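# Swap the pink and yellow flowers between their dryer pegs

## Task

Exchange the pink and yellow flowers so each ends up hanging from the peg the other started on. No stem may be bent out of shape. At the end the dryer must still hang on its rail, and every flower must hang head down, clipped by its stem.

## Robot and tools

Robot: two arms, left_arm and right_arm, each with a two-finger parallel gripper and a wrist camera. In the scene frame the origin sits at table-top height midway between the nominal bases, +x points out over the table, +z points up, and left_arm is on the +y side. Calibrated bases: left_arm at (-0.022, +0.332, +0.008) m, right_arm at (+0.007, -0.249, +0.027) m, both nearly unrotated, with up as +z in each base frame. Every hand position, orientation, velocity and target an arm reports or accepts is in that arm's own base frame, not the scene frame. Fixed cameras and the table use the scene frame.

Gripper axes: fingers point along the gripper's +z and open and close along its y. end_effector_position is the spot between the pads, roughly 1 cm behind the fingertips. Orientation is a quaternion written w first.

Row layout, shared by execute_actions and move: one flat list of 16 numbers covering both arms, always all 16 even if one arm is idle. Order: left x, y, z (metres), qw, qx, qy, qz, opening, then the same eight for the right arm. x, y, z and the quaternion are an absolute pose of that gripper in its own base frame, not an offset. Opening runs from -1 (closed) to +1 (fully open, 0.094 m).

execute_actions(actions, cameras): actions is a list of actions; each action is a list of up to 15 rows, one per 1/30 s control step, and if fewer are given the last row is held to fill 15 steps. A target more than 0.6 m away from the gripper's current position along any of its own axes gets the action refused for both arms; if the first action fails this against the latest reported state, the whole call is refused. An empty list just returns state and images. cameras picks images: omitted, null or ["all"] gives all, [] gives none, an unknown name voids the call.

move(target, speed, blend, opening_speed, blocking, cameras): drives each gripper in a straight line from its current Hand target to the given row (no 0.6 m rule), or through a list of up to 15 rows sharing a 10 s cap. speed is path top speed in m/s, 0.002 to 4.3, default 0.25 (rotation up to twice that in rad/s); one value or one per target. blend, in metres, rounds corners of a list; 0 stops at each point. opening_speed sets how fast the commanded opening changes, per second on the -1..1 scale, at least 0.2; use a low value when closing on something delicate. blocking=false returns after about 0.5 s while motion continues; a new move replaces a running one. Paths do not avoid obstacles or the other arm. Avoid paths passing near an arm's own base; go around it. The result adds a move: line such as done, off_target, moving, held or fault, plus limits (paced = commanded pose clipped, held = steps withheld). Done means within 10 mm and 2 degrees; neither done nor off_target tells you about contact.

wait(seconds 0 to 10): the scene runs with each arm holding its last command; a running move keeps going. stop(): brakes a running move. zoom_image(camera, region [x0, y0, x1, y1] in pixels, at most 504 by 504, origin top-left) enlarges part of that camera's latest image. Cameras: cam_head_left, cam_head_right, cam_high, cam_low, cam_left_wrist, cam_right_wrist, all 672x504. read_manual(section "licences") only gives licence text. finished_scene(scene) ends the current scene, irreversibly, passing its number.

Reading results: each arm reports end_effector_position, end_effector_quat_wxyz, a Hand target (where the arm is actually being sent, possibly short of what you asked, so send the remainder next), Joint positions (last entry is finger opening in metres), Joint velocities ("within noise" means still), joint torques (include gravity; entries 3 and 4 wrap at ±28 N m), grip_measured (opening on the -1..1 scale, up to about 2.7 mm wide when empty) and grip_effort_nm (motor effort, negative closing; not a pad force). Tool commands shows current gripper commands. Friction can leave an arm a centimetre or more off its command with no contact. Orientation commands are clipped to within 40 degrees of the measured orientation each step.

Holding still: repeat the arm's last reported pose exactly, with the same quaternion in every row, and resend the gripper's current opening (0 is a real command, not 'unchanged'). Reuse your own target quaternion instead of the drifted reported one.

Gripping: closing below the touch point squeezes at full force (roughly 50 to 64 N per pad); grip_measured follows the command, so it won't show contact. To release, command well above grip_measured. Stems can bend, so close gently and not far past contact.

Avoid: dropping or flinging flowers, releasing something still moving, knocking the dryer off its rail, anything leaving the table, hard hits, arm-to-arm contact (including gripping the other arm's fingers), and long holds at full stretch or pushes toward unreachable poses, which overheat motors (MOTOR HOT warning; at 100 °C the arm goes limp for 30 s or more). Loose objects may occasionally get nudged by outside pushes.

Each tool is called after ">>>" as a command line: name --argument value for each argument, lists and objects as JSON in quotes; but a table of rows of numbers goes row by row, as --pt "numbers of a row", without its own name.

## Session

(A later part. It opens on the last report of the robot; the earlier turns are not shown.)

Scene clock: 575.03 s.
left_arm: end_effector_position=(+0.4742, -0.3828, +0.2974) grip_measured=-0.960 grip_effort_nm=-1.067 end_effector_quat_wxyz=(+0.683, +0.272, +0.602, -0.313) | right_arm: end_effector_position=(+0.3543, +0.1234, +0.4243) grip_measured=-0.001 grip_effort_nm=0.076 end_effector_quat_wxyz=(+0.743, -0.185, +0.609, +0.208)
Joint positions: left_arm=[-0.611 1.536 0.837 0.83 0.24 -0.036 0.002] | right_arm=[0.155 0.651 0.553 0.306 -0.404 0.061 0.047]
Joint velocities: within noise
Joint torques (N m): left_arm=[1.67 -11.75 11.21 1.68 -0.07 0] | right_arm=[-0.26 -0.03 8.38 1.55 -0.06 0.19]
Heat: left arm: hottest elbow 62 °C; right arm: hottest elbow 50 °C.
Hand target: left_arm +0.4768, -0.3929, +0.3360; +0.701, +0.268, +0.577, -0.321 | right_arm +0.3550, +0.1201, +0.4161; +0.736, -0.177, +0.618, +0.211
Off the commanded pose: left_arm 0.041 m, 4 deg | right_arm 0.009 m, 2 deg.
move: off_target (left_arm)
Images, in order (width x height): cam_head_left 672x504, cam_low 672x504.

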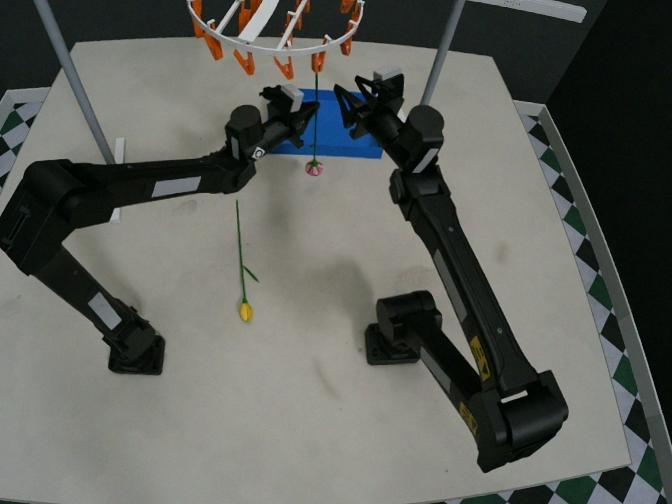

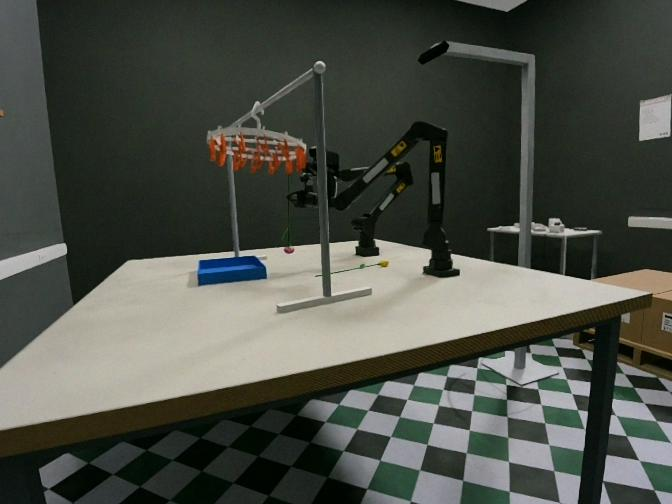

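>>> move --pt "0.479 -0.3945 0.336 0.7010 0.2685 0.577 -0.3210 -0.2 0.355 0.120 0.416 0.7363 -0.1772 0.618 0.2112 0.0" --opening_speed 0.4 --cameras '["cam_head_left","cam_low"]'

>>> zoom_image --camera "cam_head_left" --region '[270, 40, 360, 190]'

Scene clock: 579.37 s.
left_arm: end_effector_position=(+0.4742, -0.3828, +0.2974) grip_measured=-0.202 grip_effort_nm=0.051 end_effector_quat_wxyz=(+0.683, +0.272, +0.602, -0.313) | right_arm: end_effector_position=(+0.3544, +0.1234, +0.4242) grip_measured=-0.001 grip_effort_nm=0.071 end_effector_quat_wxyz=(+0.743, -0.185, +0.609, +0.208)
Joint positions: left_arm=[-0.611 1.536 0.837 0.83 0.24 -0.036 0.037] | right_arm=[0.155 0.651 0.553 0.306 -0.404 0.061 0.047]
Joint velocities: within noise
Joint torques (N m): left_arm=[1.67 -11.75 11.18 1.69 -0.07 0] | right_arm=[-0.21 -0.15 8.27 1.52 -0.04 0.18]
Heat: left arm: hottest elbow 63 °C; right arm: hottest elbow 50 °C.
Hand target: left_arm +0.4768, -0.3929, +0.3360; +0.701, +0.268, +0.577, -0.321 | right_arm +0.3550, +0.1201, +0.4161; +0.736, -0.177, +0.618, +0.211
Off the commanded pose: left_arm 0.041 m, 4 deg | right_arm 0.009 m, 2 deg.
move: off_target (left_arm)
Images, in order (width x height): cam_head_left 672x504, cam_low 672x504.

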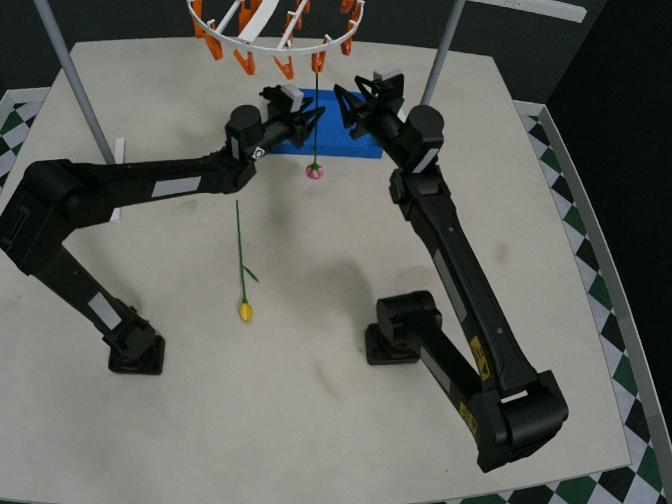

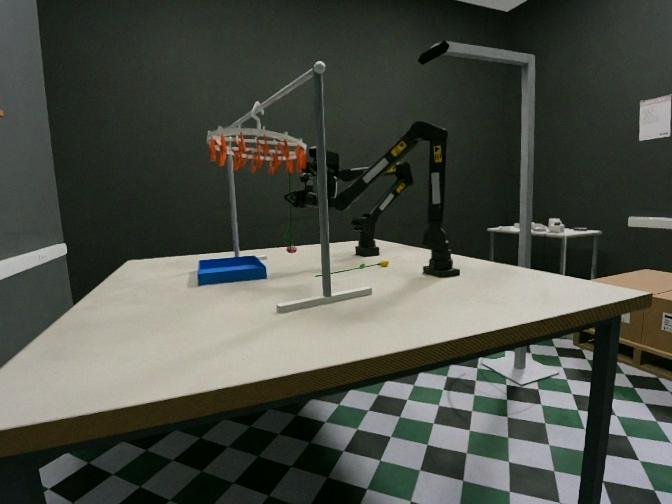

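Scaled by 3.360 from the camera's 672x504 image, which has a finer 960x720 frame.

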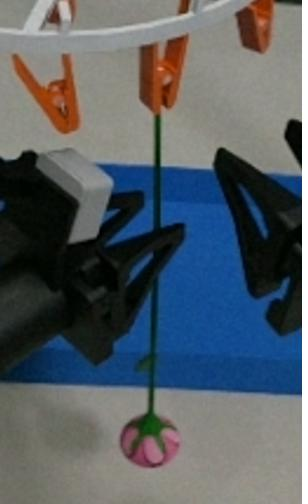

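>>> move --pt "0.400 -0.298 0.300 0.6959 0.2686 0.584 -0.3201 -0.2 0.355 0.120 0.416 0.7363 -0.1772 0.618 0.2112 0.0" --pt "0.34 -0.10 0.37 0.7500 0.15 0.629 -0.1785 -0.2 0.30 0.22 0.34 0.6959 -0.2686 0.584 0.3201 0.0" --pt "0.33 0.06 0.40 0.766 0 0.643 0 -0.2 0.28 0.30 0.25 0.3 -0.12 0.93 0.17 -0.3" --speed '[0.12, 0.2, 0.2]' --cameras '["cam_head_left","cam_low"]'

Scene clock: 590.17 s.
left_arm: end_effector_position=(+0.3302, +0.0566, +0.3623) grip_measured=-0.202 grip_effort_nm=0.051 end_effector_quat_wxyz=(+0.749, -0.002, +0.663, -0.006) | right_arm: end_effector_position=(+0.2731, +0.2846, +0.2226) grip_measured=-0.298 grip_effort_nm=-0.085 end_effector_quat_wxyz=(+0.288, -0.125, +0.937, +0.152)
Joint positions: left_arm=[0.349 0.472 0.39 0.212 0.351 -0.055 0.038] | right_arm=[0.875 0.989 0.812 -0.746 0.157 0.557 0.033]
Joint velocities: within noise
Joint torques (N m): left_arm=[3.43 0.15 13.31 1.65 0.12 -0.06] | right_arm=[1.55 -4.13 13.23 1.14 0.05 0.17]
Heat: left arm: hottest elbow 62 °C; right arm: hottest elbow 50 °C.
Hand target: left_arm +0.3279, +0.0592, +0.3992; +0.766, +0.000, +0.643, +0.000 | right_arm +0.2791, +0.2988, +0.2500; +0.300, -0.120, +0.931, +0.171
Off the commanded pose: left_arm 0.038 m, 3 deg | right_arm 0.032 m, 3 deg.
move: off_target (left_arm, right_arm); target 3's new opening was sent with right_arm's hand 0.032 m and 3 deg from that target
Images, in order (width x height): cam_head_left 672x504, cam_low 672x504.

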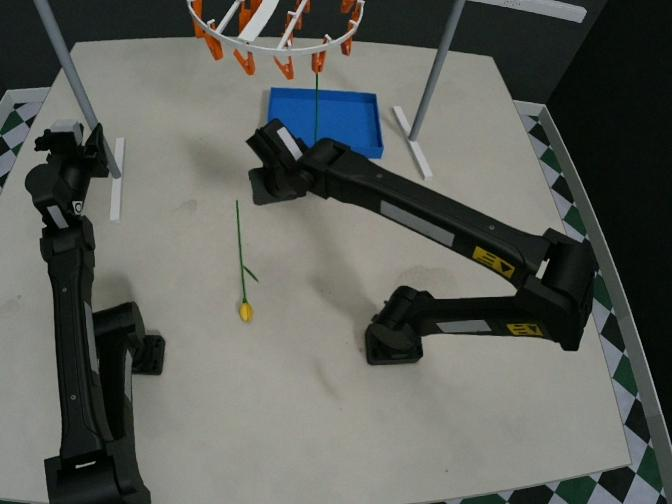

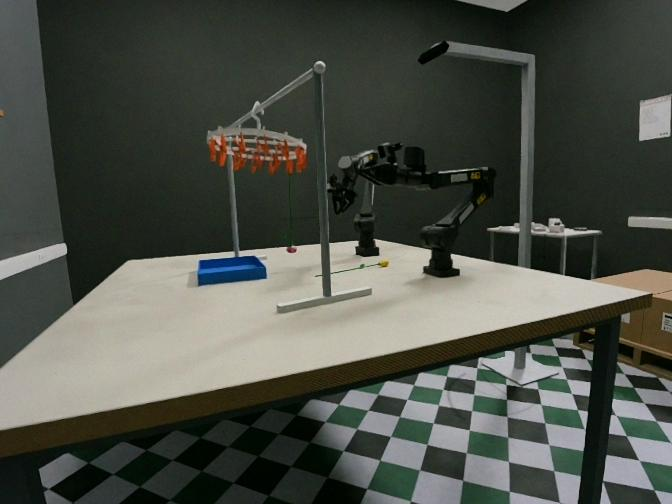

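>>> move --pt "0.33 0.06 0.40 0.766 0 0.643 0 -0.2 0.28 0.335 0.16 0 0.0567 0.9984 0 -0.3" --pt "0.33 0.06 0.40 0.766 0 0.643 0 -0.2 0.276 0.358 0.072 0 0.0567 0.9984 0 -0.3" --speed '[0.2, 0.15]' --cameras '["cam_head_left","cam_right_wrist"]'

Scene clock: 595.23 s.
left_arm: end_effector_position=(+0.3300, +0.0565, +0.3622) grip_measured=-0.202 grip_effort_nm=0.051 end_effector_quat_wxyz=(+0.749, -0.002, +0.663, -0.006) | right_arm: end_effector_position=(+0.2794, +0.3554, +0.0774) grip_measured=-0.299 grip_effort_nm=-0.076 end_effector_quat_wxyz=(+0.002, +0.053, +0.999, +0.001)
Joint positions: left_arm=[0.349 0.471 0.39 0.21 0.351 -0.055 0.038] | right_arm=[0.906 1.637 1.144 -1.075 0.002 1.012 0.033]
Joint velocities: within noise
Joint torques (N m): left_arm=[3.43 0.26 13.31 1.76 0.12 -0.05] | right_arm=[1.26 -13.92 6.72 0.76 -0.01 0.2]
Heat: left arm: hottest elbow 62 °C; right arm: hottest elbow 50 °C.
Hand target: left_arm +0.3278, +0.0592, +0.3992; +0.766, +0.000, +0.643, +0.000 | right_arm +0.2761, +0.3578, +0.0721; +0.000, +0.057, +0.998, +0.000
Off the commanded pose: left_arm 0.038 m, 3 deg | right_arm 0.007 m, 1 deg.
move: off_target (left_arm)
camera_calibration:
cam_right_wrist: T_world_to_cam=[[-0.096565, -0.995297, -0.00767454, 0.380181], [-0.907057, 0.0848241, 0.412374, 0.232514], [-0.409784, 0.0467821, -0.910982, 0.255276], [0, 0, 0, 1]] pos_world=[0.352224, 0.346728, 0.139587]
Images, in order (width x height): cam_head_left 672x504, cam_right_wrist 672x504.

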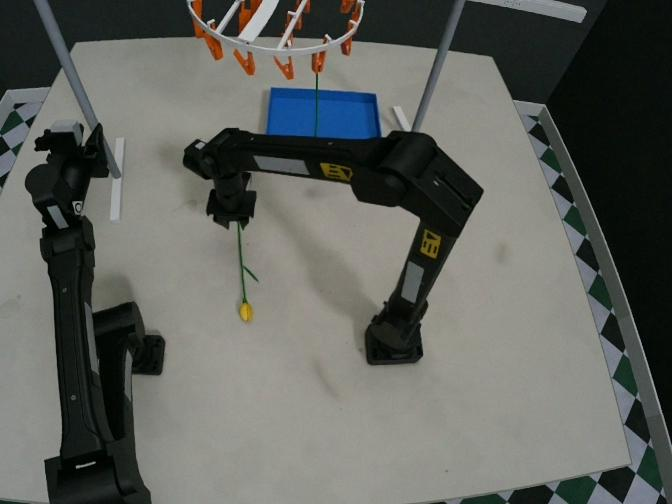

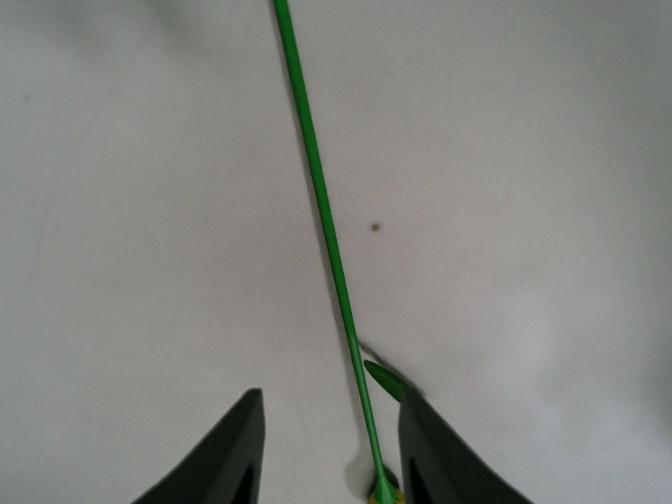

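>>> move --pt "0.33 0.06 0.40 0.766 0 0.643 0 -0.2 0.271 0.3615 0.045 0 -0.034 0.9994 0 -0.3" --speed 0.1 --cameras '["cam_right_wrist"]'

Scene clock: 604.87 s.
left_arm: end_effector_position=(+0.3300, +0.0564, +0.3622) grip_measured=-0.202 grip_effort_nm=0.051 end_effector_quat_wxyz=(+0.749, -0.002, +0.663, -0.006) | right_arm: end_effector_position=(+0.2766, +0.3606, +0.0548) grip_measured=-0.299 grip_effort_nm=-0.076 end_effector_quat_wxyz=(+0.005, -0.021, +1.000, +0.005)
Joint positions: left_arm=[0.349 0.471 0.39 0.21 0.352 -0.056 0.038] | right_arm=[0.918 1.666 1.114 -1.004 0.002 0.877 0.033]
Joint velocities: within noise
Joint torques (N m): left_arm=[3.43 0.32 13.31 1.77 0.11 -0.06] | right_arm=[1.32 -13.33 6.12 0.75 -0.01 -0.11]
Heat: left arm: hottest elbow 63 °C; right arm: hottest elbow 49 °C.
Hand target: left_arm +0.3278, +0.0592, +0.3992; +0.766, +0.000, +0.643, +0.000 | right_arm +0.2709, +0.3613, +0.0452; +0.000, -0.034, +0.999, +0.000
Off the commanded pose: left_arm 0.038 m, 3 deg | right_arm 0.011 m, 2 deg.
move: off_target (left_arm, right_arm)
camera_calibration:
cam_right_wrist: T_world_to_cam=[[0.0501912, -0.998613, -0.0158879, 0.34596], [-0.912634, -0.0523199, 0.405416, 0.290246], [-0.405685, -0.00584849, -0.913994, 0.251371], [0, 0, 0, 1]] pos_world=[0.349501, 0.362136, 0.117578]
Images, in order (width x height): cam_right_wrist 672x504.

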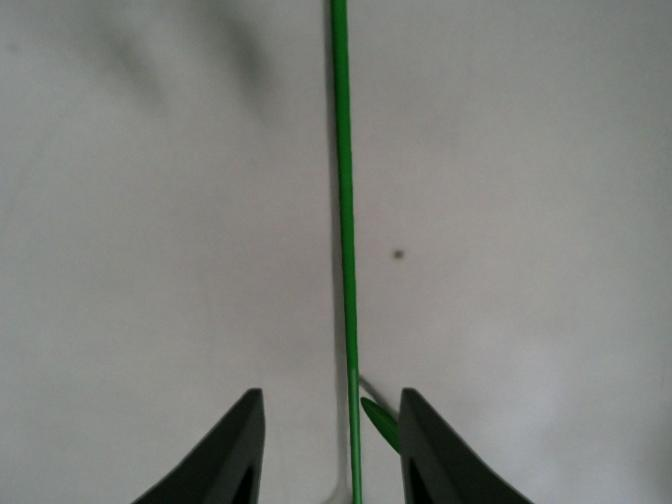

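>>> move --pt "0.33 0.06 0.40 0.766 0 0.643 0 -0.2 0.268 0.3575 0.01 0 -0.045 0.999 0 -0.3" --pt "0.33 0.06 0.40 0.766 0 0.643 0 -0.2 0.268 0.3575 -0.02 0 -0.045 0.999 0 -0.3" --speed '[0.08,0.03]' --cameras '["cam_right_wrist","cam_head_left"]'

Scene clock: 609.20 s.
left_arm: end_effector_position=(+0.3300, +0.0564, +0.3622) grip_measured=-0.202 grip_effort_nm=0.056 end_effector_quat_wxyz=(+0.749, -0.002, +0.663, -0.006) | right_arm: end_effector_position=(+0.2743, +0.3575, -0.0106) grip_measured=-0.299 grip_effort_nm=-0.071 end_effector_quat_wxyz=(+0.005, -0.032, +0.999, +0.005)
Joint positions: left_arm=[0.349 0.471 0.39 0.21 0.352 -0.056 0.038] | right_arm=[0.918 1.765 1.039 -0.83 0.002 0.854 0.033]
Joint velocities: within noise
Joint torques (N m): left_arm=[3.43 0.26 13.31 1.74 0.11 -0.05] | right_arm=[1.44 -14.1 5.33 0.8 -0.01 -0.11]
Heat: left arm: hottest elbow 63 °C; right arm: hottest elbow 49 °C.
Hand target: left_arm +0.3278, +0.0592, +0.3992; +0.766, +0.000, +0.643, +0.000 | right_arm +0.2679, +0.3572, -0.0198; +0.000, -0.045, +0.999, +0.000
Off the commanded pose: left_arm 0.038 m, 3 deg | right_arm 0.011 m, 2 deg.
move: off_target (left_arm, right_arm)
camera_calibration:
cam_right_wrist: T_world_to_cam=[[0.0730235, -0.997217, -0.0150389, 0.335268], [-0.911115, -0.0728363, 0.405666, 0.321429], [-0.405632, -0.015921, -0.913898, 0.194146], [0, 0, 0, 1]] pos_world=[0.347128, 0.360838, 0.0520787]
Images, in order (width x height): cam_head_left 672x504, cam_right_wrist 672x504.

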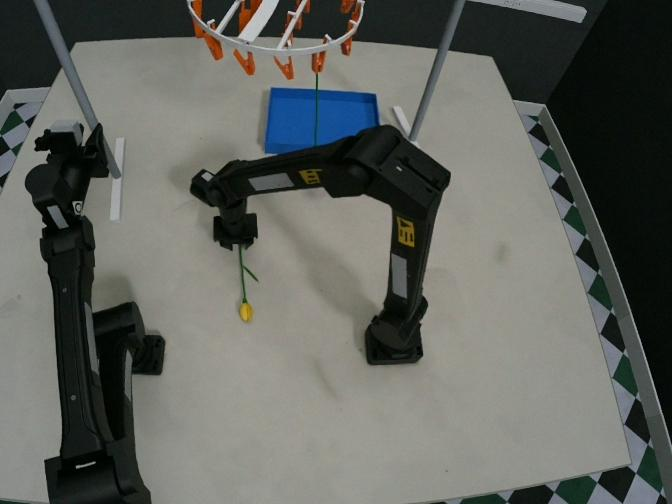

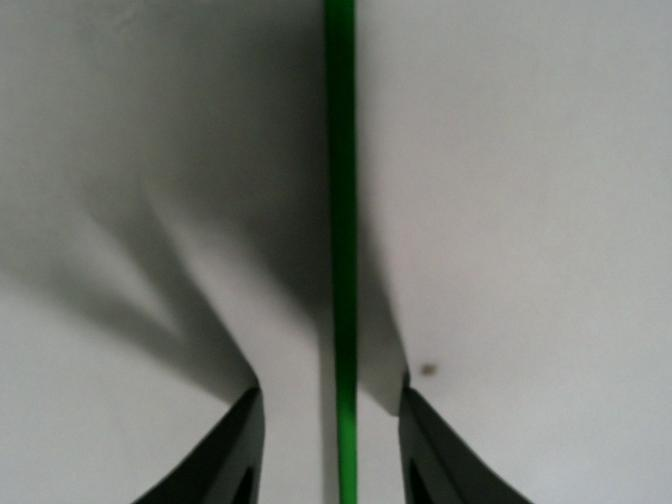

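>>> move --pt "0.33 0.06 0.40 0.766 0 0.643 0 -0.2 0.268 0.3575 -0.027 0 -0.045 0.999 0 -0.3" --pt "0.33 0.06 0.40 0.766 0 0.643 0 -0.2 0.268 0.3575 -0.027 0 -0.045 0.999 0 -1" --speed 0.1 --opening_speed 0.6 --cameras '["cam_right_wrist"]'

Scene clock: 623.07 s.
left_arm: end_effector_position=(+0.3300, +0.0564, +0.3622) grip_measured=-0.202 grip_effort_nm=0.051 end_effector_quat_wxyz=(+0.749, -0.002, +0.663, -0.006) | right_arm: end_effector_position=(+0.2763, +0.3601, -0.0120) grip_measured=-0.943 grip_effort_nm=-0.945 end_effector_quat_wxyz=(+0.009, -0.032, +0.999, +0.009)
Joint positions: left_arm=[0.349 0.471 0.39 0.21 0.352 -0.056 0.038] | right_arm=[0.918 1.769 1.039 -0.815 0.002 0.854 0.003]
Joint velocities: within noise
Joint torques (N m): left_arm=[3.43 0.26 13.31 1.76 0.11 -0.05] | right_arm=[1.49 -13.22 4.93 0.9 -0.01 -0.1]
Heat: left arm: hottest elbow 65 °C; right arm: hottest elbow 47 °C.
Hand target: left_arm +0.3278, +0.0592, +0.3992; +0.766, +0.000, +0.643, +0.000 | right_arm +0.2679, +0.3570, -0.0265; +0.000, -0.045, +0.999, +0.000
Off the commanded pose: left_arm 0.038 m, 3 deg | right_arm 0.017 m, 2 deg.
move: off_target (left_arm, right_arm); target 2's new opening was sent with right_arm's hand 0.017 m and 2 deg from that target
camera_calibration:
cam_right_wrist: T_world_to_cam=[[0.0735689, -0.997002, -0.0239558, 0.337337], [-0.91399, -0.0770151, 0.398361, 0.326169], [-0.399011, -0.00741157, -0.916916, 0.188807], [0, 0, 0, 1]] pos_world=[0.348633, 0.362845, 0.0512686]
Images, in order (width x height): cam_right_wrist 672x504.

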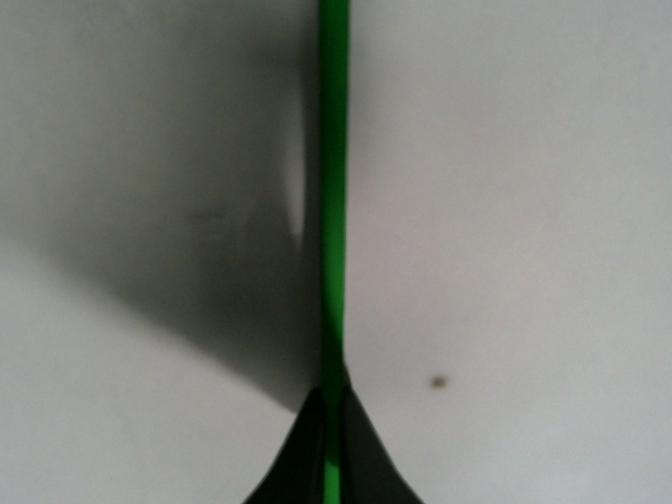

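>>> move --pt "0.33 0.06 0.40 0.766 0 0.643 0 -0.2 0.27 0.357 0.10 0 -0.045 0.999 0 -1" --pt "0.33 0.06 0.40 0.766 0 0.643 0 -0.2 0.28 0.335 0.18 0 -0.045 0.999 0 -1" --pt "0.33 0.06 0.40 0.766 0 0.643 0 -0.2 0.28 0.30 0.27 0.3 -0.12 0.93 0.17 -1" --pt "0.33 0.06 0.40 0.766 0 0.643 0 -0.2 0.30 0.22 0.33 0.6959 -0.2686 0.584 0.3201 -1" --speed 0.2 --blend 0.03 --cameras '["cam_head_left","cam_low"]'

>>> wait --seconds 0.3 --cameras '["cam_head_left","cam_head_right","cam_low"]'

Scene clock: 640.17 s.
left_arm: end_effector_position=(+0.3300, +0.0564, +0.3622) grip_measured=-0.202 grip_effort_nm=0.056 end_effector_quat_wxyz=(+0.749, -0.002, +0.663, -0.006) | right_arm: end_effector_position=(+0.2981, +0.2230, +0.3340) grip_measured=-0.948 grip_effort_nm=-1.028 end_effector_quat_wxyz=(+0.693, -0.269, +0.584, +0.325)
Joint positions: left_arm=[0.349 0.471 0.39 0.21 0.352 -0.056 0.038] | right_arm=[0.462 0.725 0.345 0.568 -0.402 0.082 0.002]
Joint velocities: within noise
Joint torques (N m): left_arm=[3.43 0.26 13.31 1.76 0.11 -0.05] | right_arm=[-0.26 0.44 8.01 2.67 -0.05 -0.03]
Heat: left arm: hottest elbow 66 °C; right arm: hottest elbow 45 °C.
Hand target: left_arm +0.3278, +0.0592, +0.3992; +0.766, +0.000, +0.643, +0.000 | right_arm +0.2999, +0.2201, +0.3301; +0.696, -0.269, +0.584, +0.320
Off the commanded pose: left_arm 0.038 m, 3 deg | right_arm 0.005 m, 1 deg.
move: off_target (left_arm)
Images, in order (width x height): cam_head_left 672x504, cam_low 672x504.

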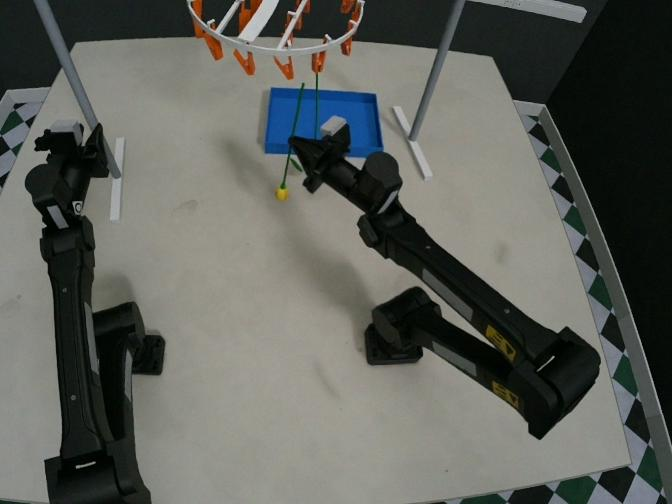

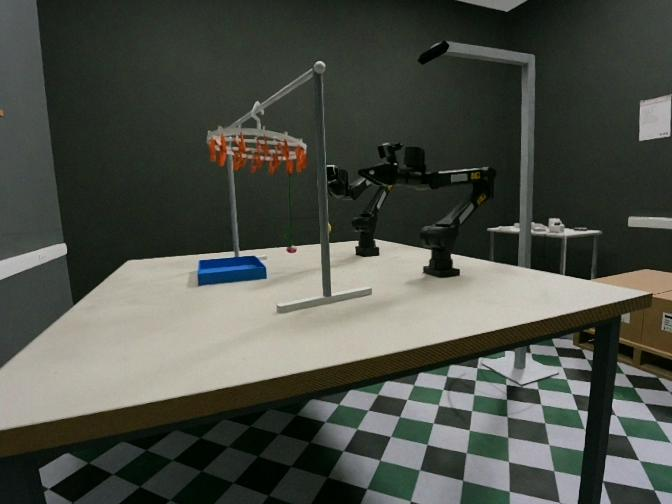

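Scene clock: 640.47 s.
left_arm: end_effector_position=(+0.3300, +0.0564, +0.3622) grip_measured=-0.202 grip_effort_nm=0.051 end_effector_quat_wxyz=(+0.749, -0.002, +0.663, -0.006) | right_arm: end_effector_position=(+0.2982, +0.2229, +0.3341) grip_measured=-0.948 grip_effort_nm=-1.038 end_effector_quat_wxyz=(+0.693, -0.269, +0.584, +0.325)
Joint positions: left_arm=[0.349 0.471 0.39 0.21 0.352 -0.056 0.038] | right_arm=[0.461 0.725 0.345 0.569 -0.402 0.082 0.002]
Joint velocities: within noise
Joint torques (N m): left_arm=[3.37 0.32 13.3 1.74 0.11 -0.05] | right_arm=[-0.26 0.79 8.01 2.62 -0.05 -0.04]
Heat: left arm: hottest elbow 66 °C; right arm: hottest elbow 45 °C.
Hand target: left_arm +0.3278, +0.0592, +0.3992; +0.766, +0.000, +0.643, +0.000 | right_arm +0.3000, +0.2199, +0.3302; +0.696, -0.269, +0.584, +0.320
Tool commands: left_gripper/opening=-0.2 right_gripper/opening=-1.0
Off the commanded pose: left_arm 0.038 m, 3 deg | right_arm 0.005 m, 1 deg.
wait: 0.30 s; at rest by 0.17 s
Images, in order (width x height): cam_head_left 672x504, cam_head_right 672x504, cam_low 672x504.

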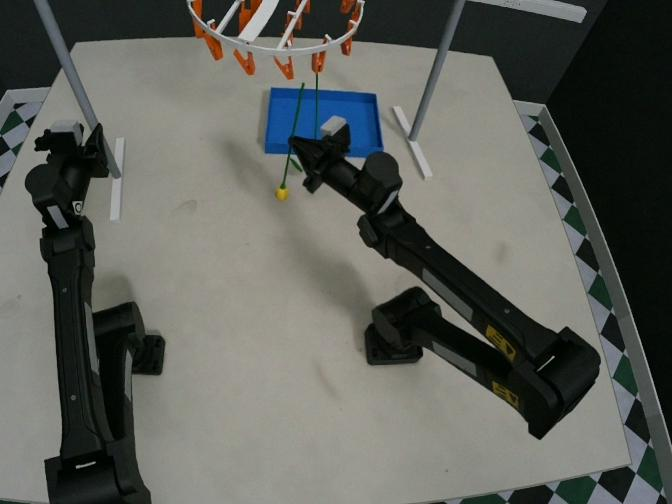

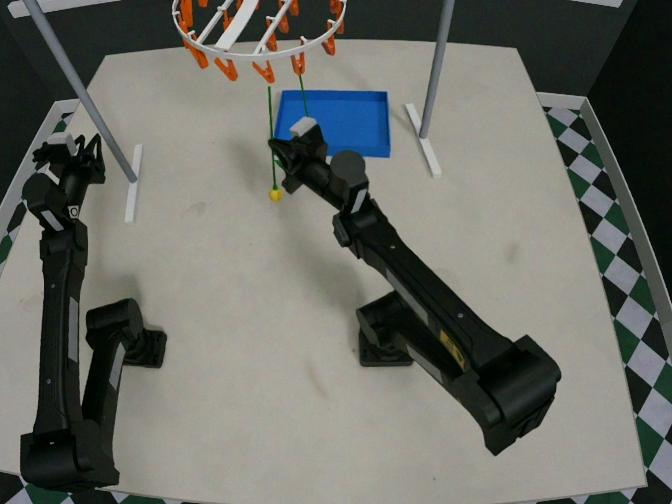

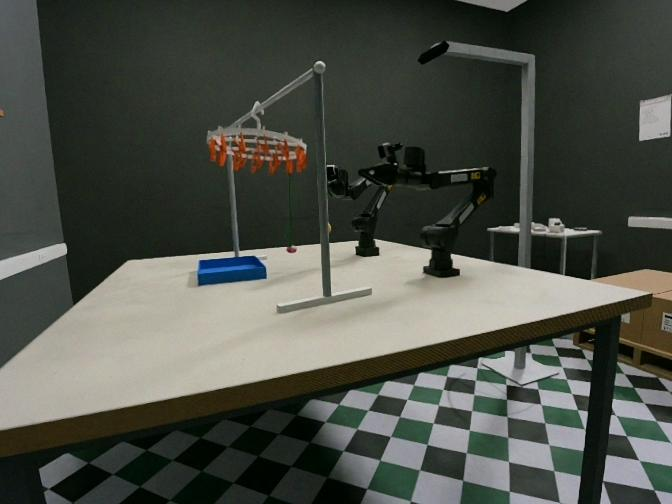

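>>> move --pt "0.42 -0.11 0.46 0.7363 0.1772 0.6180 -0.2112 -0.1 0.30 0.22 0.30 0.6959 -0.2686 0.584 0.3201 -1" --pt "0.472 -0.162 0.472 0.7363 0.1772 0.6180 -0.2112 -0.1 0.30 0.22 0.29 0.6959 -0.2686 0.584 0.3201 -1" --speed 0.15 --blend 0.02 --cameras '["cam_left_wrist","cam_head_left","cam_high"]'

Scene clock: 647.53 s.
left_arm: end_effector_position=(+0.4647, -0.1553, +0.4318) grip_measured=-0.102 grip_effort_nm=0.046 end_effector_quat_wxyz=(+0.711, +0.169, +0.648, -0.214) | right_arm: end_effector_position=(+0.2989, +0.2232, +0.2933) grip_measured=-0.948 grip_effort_nm=-1.033 end_effector_quat_wxyz=(+0.693, -0.269, +0.585, +0.325)
Joint positions: left_arm=[-0.204 1.012 0.797 0.325 0.342 -0.073 0.042] | right_arm=[0.461 0.833 0.262 0.758 -0.402 0.082 0.002]
Joint velocities: within noise
Joint torques (N m): left_arm=[1.9 -4.25 13.41 3 -0.11 0.16] | right_arm=[-0.26 0.09 7.32 2.63 -0.04 -0.03]
Heat: left arm: hottest elbow 68 °C; right arm: hottest elbow 45 °C.
Hand target: left_arm +0.4690, -0.1609, +0.4708; +0.736, +0.177, +0.618, -0.211 | right_arm +0.3000, +0.2200, +0.2900; +0.696, -0.269, +0.584, +0.320
Off the commanded pose: left_arm 0.041 m, 5 deg | right_arm 0.005 m, 1 deg.
move: off_target (left_arm)
camera_calibration:
cam_left_wrist: T_world_to_cam=[[-0.517693, -0.855262, 0.0228224, 0.0978329], [-0.28948, 0.149997, -0.945358, 0.604749], [0.805106, -0.496012, -0.325234, -0.220293], [0, 0, 0, 1]] pos_world=[0.403069, -0.116306, 0.497825]
Images, in order (width x height): cam_head_left 672x504, cam_high 672x504, cam_left_wrist 672x504.

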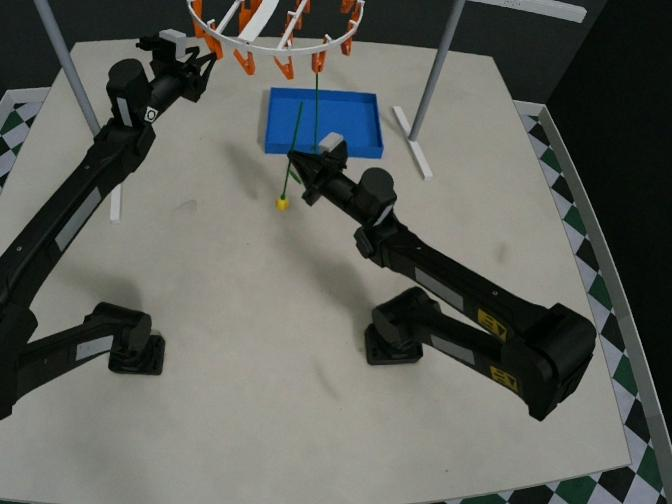

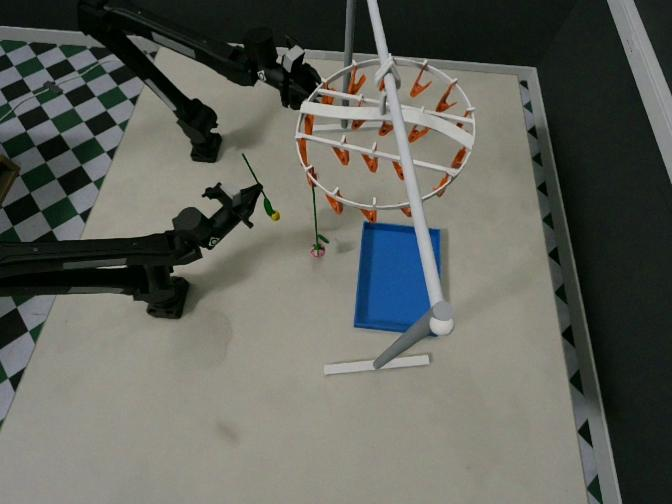

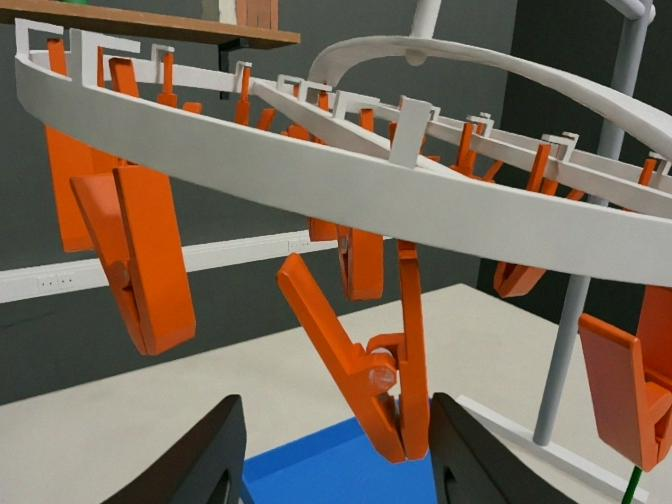

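>>> move --target '[0.5075,-0.181,0.472,0.7363,0.1772,0.6180,-0.2112,-0.1,0.30,0.22,0.29,0.6959,-0.2686,0.584,0.3201,-1]' --speed 0.08 --cameras '["cam_left_wrist"]'

Scene clock: 653.17 s.
left_arm: end_effector_position=(+0.4999, -0.1729, +0.4325) grip_measured=-0.102 grip_effort_nm=0.056 end_effector_quat_wxyz=(+0.712, +0.170, +0.648, -0.212) | right_arm: end_effector_position=(+0.2989, +0.2232, +0.2934) grip_measured=-0.948 grip_effort_nm=-1.038 end_effector_quat_wxyz=(+0.693, -0.269, +0.584, +0.325)
Joint positions: left_arm=[-0.232 1.125 0.875 0.359 0.313 -0.067 0.042] | right_arm=[0.461 0.833 0.262 0.759 -0.402 0.082 0.002]
Joint velocities: within noise
Joint torques (N m): left_arm=[1.73 -5.66 13.34 2.99 -0.09 0.16] | right_arm=[-0.15 0.09 7.3 2.62 -0.05 -0.03]
Heat: left arm: hottest elbow 71 °C; right arm: hottest elbow 45 °C.
Hand target: left_arm +0.5044, -0.1798, +0.4710; +0.736, +0.177, +0.618, -0.211 | right_arm +0.3000, +0.2200, +0.2899; +0.696, -0.269, +0.584, +0.320
Off the commanded pose: left_arm 0.041 m, 5 deg | right_arm 0.005 m, 1 deg.
move: off_target (left_arm)
camera_calibration:
cam_left_wrist: T_world_to_cam=[[-0.516645, -0.855964, 0.0200903, 0.101519], [-0.288407, 0.151889, -0.945384, 0.618007], [0.806163, -0.494222, -0.325339, -0.257246], [0, 0, 0, 1]] pos_world=[0.438069, -0.134108, 0.498523]
Images, in order (width x height): cam_left_wrist 672x504.

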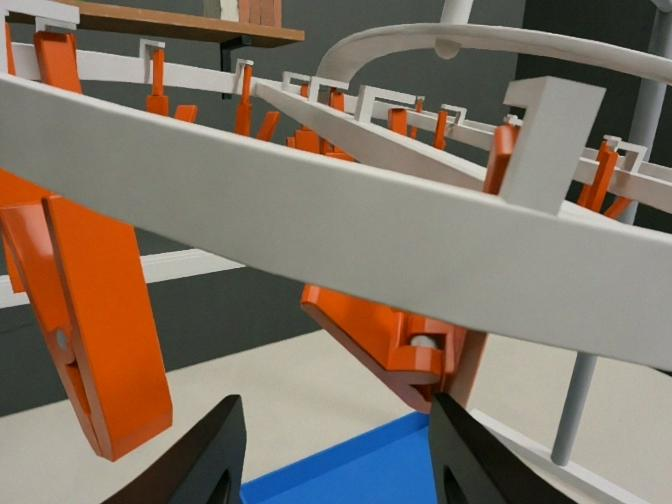

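>>> move --target '[0.468,-0.160,0.472,0.7363,0.1772,0.6180,-0.2112,-0.1,0.30,0.22,0.29,0.6959,-0.2686,0.584,0.3201,-1]' --speed 0.08 --cameras '["cam_left_wrist"]'

>>> move --target '[0.4627,-0.1685,0.472,0.7363,0.1772,0.6180,-0.2112,-0.1,0.30,0.22,0.29,0.6959,-0.2686,0.584,0.3201,-1]' --speed 0.08 --cameras '["cam_left_wrist"]'

Scene clock: 657.23 s.
left_arm: end_effector_position=(+0.4684, -0.1656, +0.4691) grip_measured=-0.102 grip_effort_nm=0.056 end_effector_quat_wxyz=(+0.735, +0.178, +0.618, -0.216) | right_arm: end_effector_position=(+0.2989, +0.2232, +0.2934) grip_measured=-0.948 grip_effort_nm=-1.028 end_effector_quat_wxyz=(+0.693, -0.269, +0.584, +0.325)
Joint positions: left_arm=[-0.224 1.028 0.86 0.353 0.338 -0.066 0.042] | right_arm=[0.461 0.833 0.262 0.759 -0.402 0.082 0.002]
Joint velocities: within noise
Joint torques (N m): left_arm=[3.43 -6.01 9.07 1.62 0.11 0.1] | right_arm=[-0.15 0.03 7.38 2.61 -0.04 -0.04]
Heat: left arm: hottest elbow 72 °C; right arm: hottest elbow 45 °C.
Hand target: left_arm +0.4680, -0.1600, +0.4719; +0.736, +0.177, +0.618, -0.211 | right_arm +0.3000, +0.2200, +0.2900; +0.696, -0.269, +0.584, +0.320
Off the commanded pose: left_arm 0.006 m, 1 deg | right_arm 0.005 m, 1 deg.
move: done
camera_calibration:
cam_left_wrist: T_world_to_cam=[[-0.53149, -0.847028, -0.00791948, 0.112258], [-0.214192, 0.143434, -0.966203, 0.615993], [0.819537, -0.511831, -0.25766, -0.257325], [0, 0, 0, 1]] pos_world=[0.402492, -0.124975, 0.529761]
Images, in order (width x height): cam_left_wrist 672x504.

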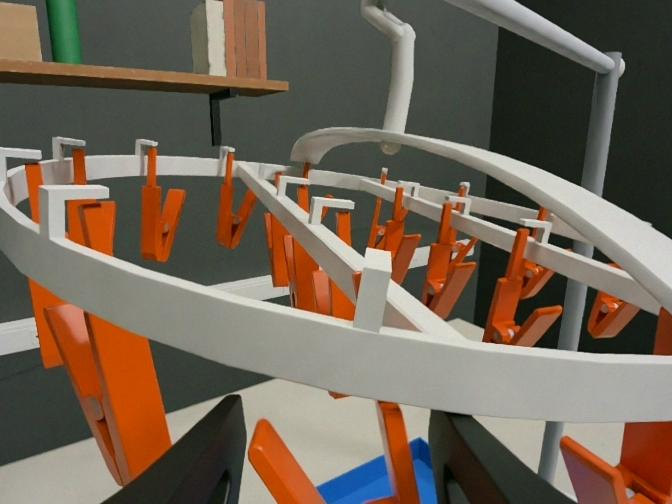

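Scene clock: 658.07 s.
left_arm: end_effector_position=(+0.4692, -0.1646, +0.4659) grip_measured=-0.102 grip_effort_nm=0.056 end_effector_quat_wxyz=(+0.734, +0.172, +0.622, -0.211) | right_arm: end_effector_position=(+0.2989, +0.2232, +0.2934) grip_measured=-0.948 grip_effort_nm=-1.023 end_effector_quat_wxyz=(+0.693, -0.269, +0.584, +0.325)
Joint positions: left_arm=[-0.229 1.027 0.855 0.348 0.317 -0.066 0.042] | right_arm=[0.461 0.833 0.262 0.759 -0.402 0.082 0.002]
Joint velocities: within noise
Joint torques (N m): left_arm=[1.67 -6.65 9.01 1.62 -0.11 0.16] | right_arm=[0.03 -0.03 7.34 2.59 -0.05 -0.03]
Heat: left arm: hottest elbow 72 °C; right arm: hottest elbow 45 °C.
Hand target: left_arm +0.4627, -0.1684, +0.4721; +0.736, +0.177, +0.618, -0.211 | right_arm +0.3000, +0.2200, +0.2900; +0.696, -0.269, +0.584, +0.320
Off the commanded pose: left_arm 0.010 m, 1 deg | right_arm 0.005 m, 1 deg.
move: done
camera_calibration:
cam_left_wrist: T_world_to_cam=[[-0.517797, -0.855501, -0.00200137, 0.102963], [-0.225014, 0.138448, -0.964469, 0.616368], [0.825382, -0.498949, -0.264188, -0.255858], [0, 0, 0, 1]] pos_world=[0.403186, -0.12491, 0.527079]
Images, in order (width x height): cam_left_wrist 672x504.

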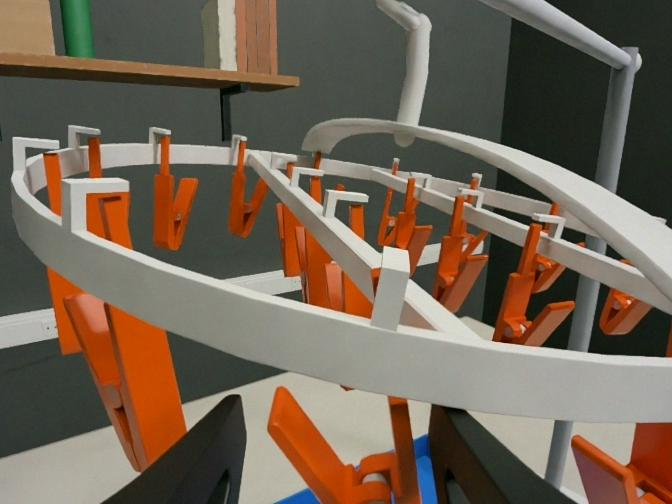

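>>> move --target '[0.45,-0.1592,0.415,0.7263,0.1772,0.6280,-0.2112,-0.1,0.30,0.22,0.29,0.6959,-0.2686,0.584,0.3201,-1]' --speed 0.1 --cameras '["cam_left_wrist"]'

Scene clock: 661.73 s.
left_arm: end_effector_position=(+0.4535, -0.1631, +0.4019) grip_measured=-0.102 grip_effort_nm=0.056 end_effector_quat_wxyz=(+0.713, +0.175, +0.643, -0.216) | right_arm: end_effector_position=(+0.2989, +0.2232, +0.2934) grip_measured=-0.948 grip_effort_nm=-1.033 end_effector_quat_wxyz=(+0.693, -0.269, +0.584, +0.325)
Joint positions: left_arm=[-0.229 1.012 0.711 0.418 0.33 -0.066 0.042] | right_arm=[0.461 0.833 0.262 0.759 -0.402 0.082 0.002]
Joint velocities: within noise
Joint torques (N m): left_arm=[3.08 -6.07 8.84 2.97 0.12 0.14] | right_arm=[-0.32 -0.03 7.32 2.63 -0.04 -0.03]
Heat: left arm: hottest elbow 71 °C; right arm: hottest elbow 45 °C.
Hand target: left_arm +0.4499, -0.1592, +0.4149; +0.727, +0.177, +0.629, -0.211 | right_arm +0.3000, +0.2200, +0.2900; +0.696, -0.269, +0.584, +0.320
Off the commanded pose: left_arm 0.014 m, 2 deg | right_arm 0.005 m, 1 deg.
move: off_target (left_arm)
camera_calibration:
cam_left_wrist: T_world_to_cam=[[-0.528335, -0.848906, 0.0148513, 0.095034], [-0.277729, 0.156268, -0.947864, 0.571098], [0.802327, -0.504915, -0.318328, -0.227779], [0, 0, 0, 1]] pos_world=[0.391574, -0.123579, 0.467403]
Images, in order (width x height): cam_left_wrist 672x504.

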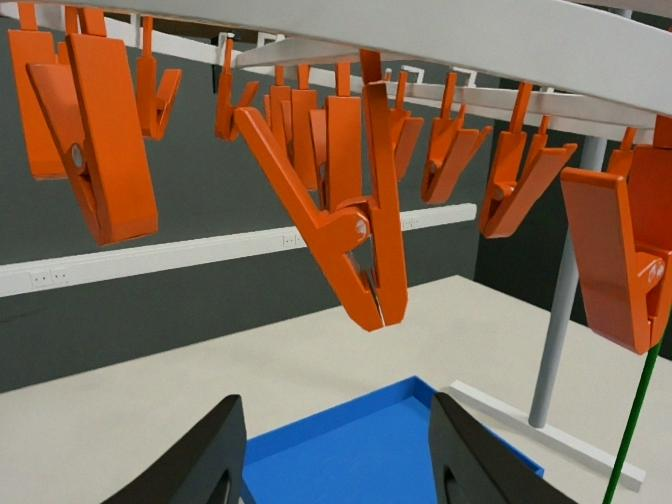

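>>> execute_actions --actions '[]' --cameras '["cam_head_left","cam_head_right","cam_high","cam_left_wrist"]'

>>> zoom_image --camera "cam_head_left" --region '[140, 0, 380, 180]'

>>> zoom_image --camera "cam_head_right" --region '[120, 0, 360, 180]'

>>> zoom_image --camera "cam_high" --region '[240, 40, 500, 260]'

Scene clock: 675.27 s.
left_arm: end_effector_position=(+0.4535, -0.1631, +0.4019) grip_measured=-0.102 grip_effort_nm=0.051 end_effector_quat_wxyz=(+0.713, +0.175, +0.643, -0.216) | right_arm: end_effector_position=(+0.2989, +0.2232, +0.2934) grip_measured=-0.948 grip_effort_nm=-1.033 end_effector_quat_wxyz=(+0.693, -0.269, +0.584, +0.325)
Joint positions: left_arm=[-0.229 1.012 0.711 0.418 0.33 -0.066 0.042] | right_arm=[0.461 0.833 0.262 0.759 -0.402 0.082 0.002]
Joint velocities: within noise
Joint torques (N m): left_arm=[3.08 -6.07 8.81 2.97 0.12 0.14] | right_arm=[-0.26 0.15 7.31 2.58 -0.04 -0.04]
Heat: left arm: hottest elbow 68 °C; right arm: hottest elbow 45 °C.
Hand target: left_arm +0.4499, -0.1592, +0.4149; +0.727, +0.177, +0.629, -0.211 | right_arm +0.3000, +0.2200, +0.2900; +0.696, -0.269, +0.584, +0.320
Tool commands: left_gripper/opening=-0.1 right_gripper/opening=-1.0
Off the commanded pose: left_arm 0.014 m, 2 deg | right_arm 0.005 m, 1 deg.
camera_calibration:
cam_left_wrist: T_world_to_cam=[[-0.528335, -0.848906, 0.0148513, 0.095034], [-0.277729, 0.156268, -0.947864, 0.571098], [0.802327, -0.504915, -0.318328, -0.227779], [0, 0, 0, 1]] pos_world=[0.391574, -0.123579, 0.467403]
Images, in order (width x height): cam_head_left 672x504, cam_head_right 672x504, cam_high 672x504, cam_left_wrist 672x504.

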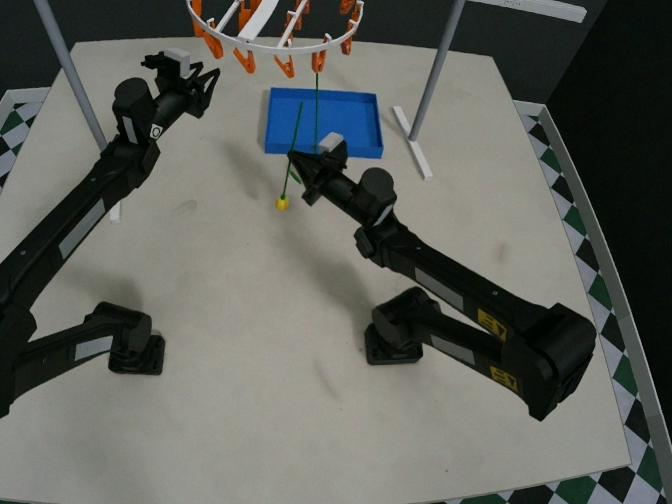

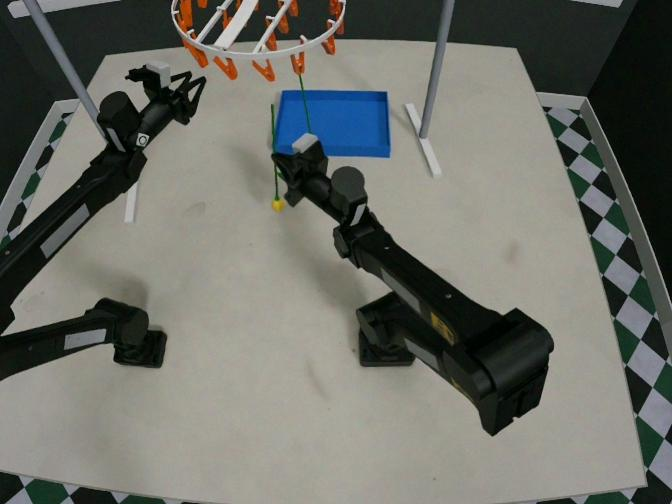

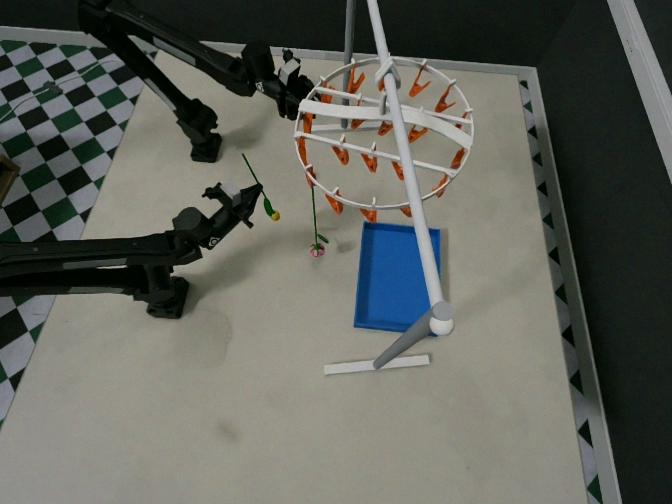

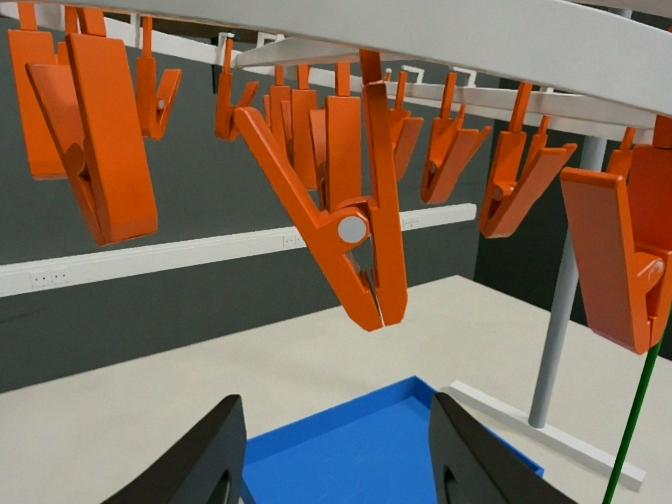

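Scaled by 2.100 from the camera's 672x504 image, which has a finer 960x720 frame.

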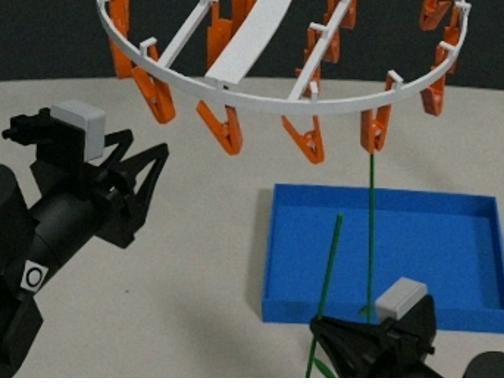

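Scaled by 2.100 from the camera's 672x504 image, which has a finer 960x720 frame.

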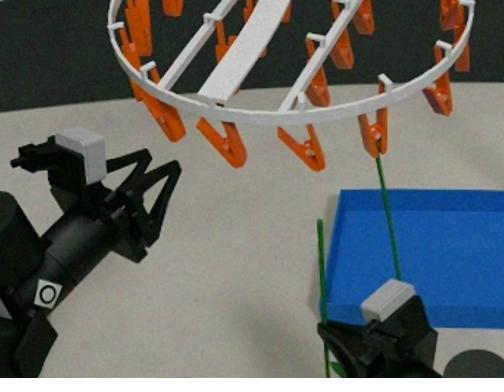

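Scaled by 1.938 from the camera's 672x504 image, which has a finer 960x720 frame.

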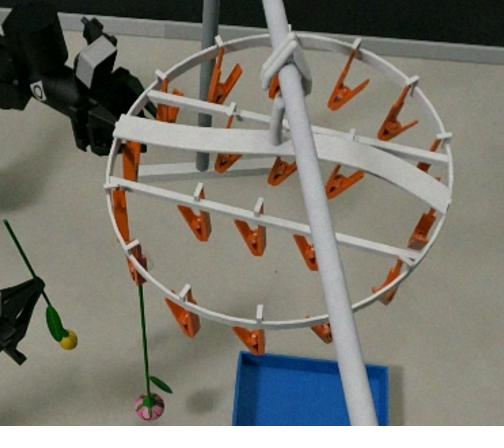

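>>> move --target '[0.47,-0.1735,0.475,0.7363,0.1772,0.6180,-0.2112,-0.1,0.30,0.22,0.29,0.6959,-0.2686,0.584,0.3201,-1]' --speed 0.08 --cameras '["cam_left_wrist"]'

Scene clock: 706.83 s.
left_arm: end_effector_position=(+0.4638, -0.1660, +0.4429) grip_measured=-0.102 grip_effort_nm=0.056 end_effector_quat_wxyz=(+0.722, +0.171, +0.636, -0.212) | right_arm: end_effector_position=(+0.2989, +0.2232, +0.2934) grip_measured=-0.948 grip_effort_nm=-1.038 end_effector_quat_wxyz=(+0.693, -0.269, +0.584, +0.325)
Joint positions: left_arm=[-0.237 1.017 0.81 0.348 0.308 -0.065 0.042] | right_arm=[0.461 0.833 0.262 0.759 -0.402 0.082 0.002]
Joint velocities: within noise
Joint torques (N m): left_arm=[1.73 -4.42 13.33 1.65 -0.1 0.16] | right_arm=[-0.32 0.09 7.32 2.7 -0.04 -0.02]
Heat: left arm: hottest elbow 64 °C; right arm: hottest elbow 44 °C.
Hand target: left_arm +0.4678, -0.1727, +0.4744; +0.736, +0.177, +0.618, -0.211 | right_arm +0.3000, +0.2200, +0.2900; +0.696, -0.269, +0.584, +0.320
Off the commanded pose: left_arm 0.034 m, 3 deg | right_arm 0.005 m, 1 deg.
move: off_target (left_arm)
camera_calibration:
cam_left_wrist: T_world_to_cam=[[-0.516975, -0.855952, 0.00907149, 0.0935531], [-0.258013, 0.145712, -0.95509, 0.605591], [0.81619, -0.496098, -0.296176, -0.239358], [0, 0, 0, 1]] pos_world=[0.399976, -0.126909, 0.506653]
Images, in order (width x height): cam_left_wrist 672x504.

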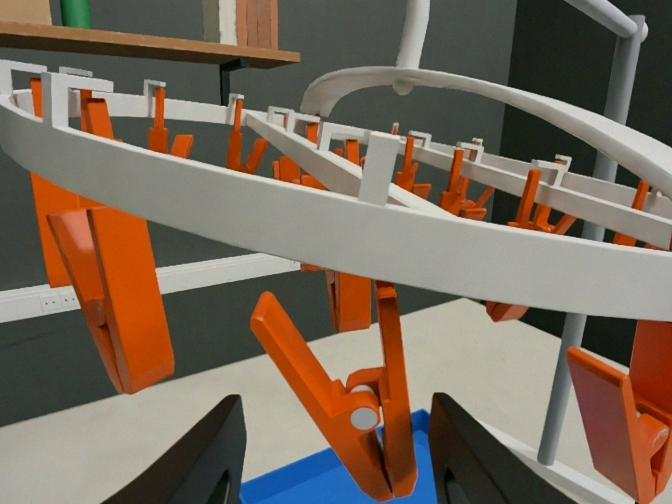

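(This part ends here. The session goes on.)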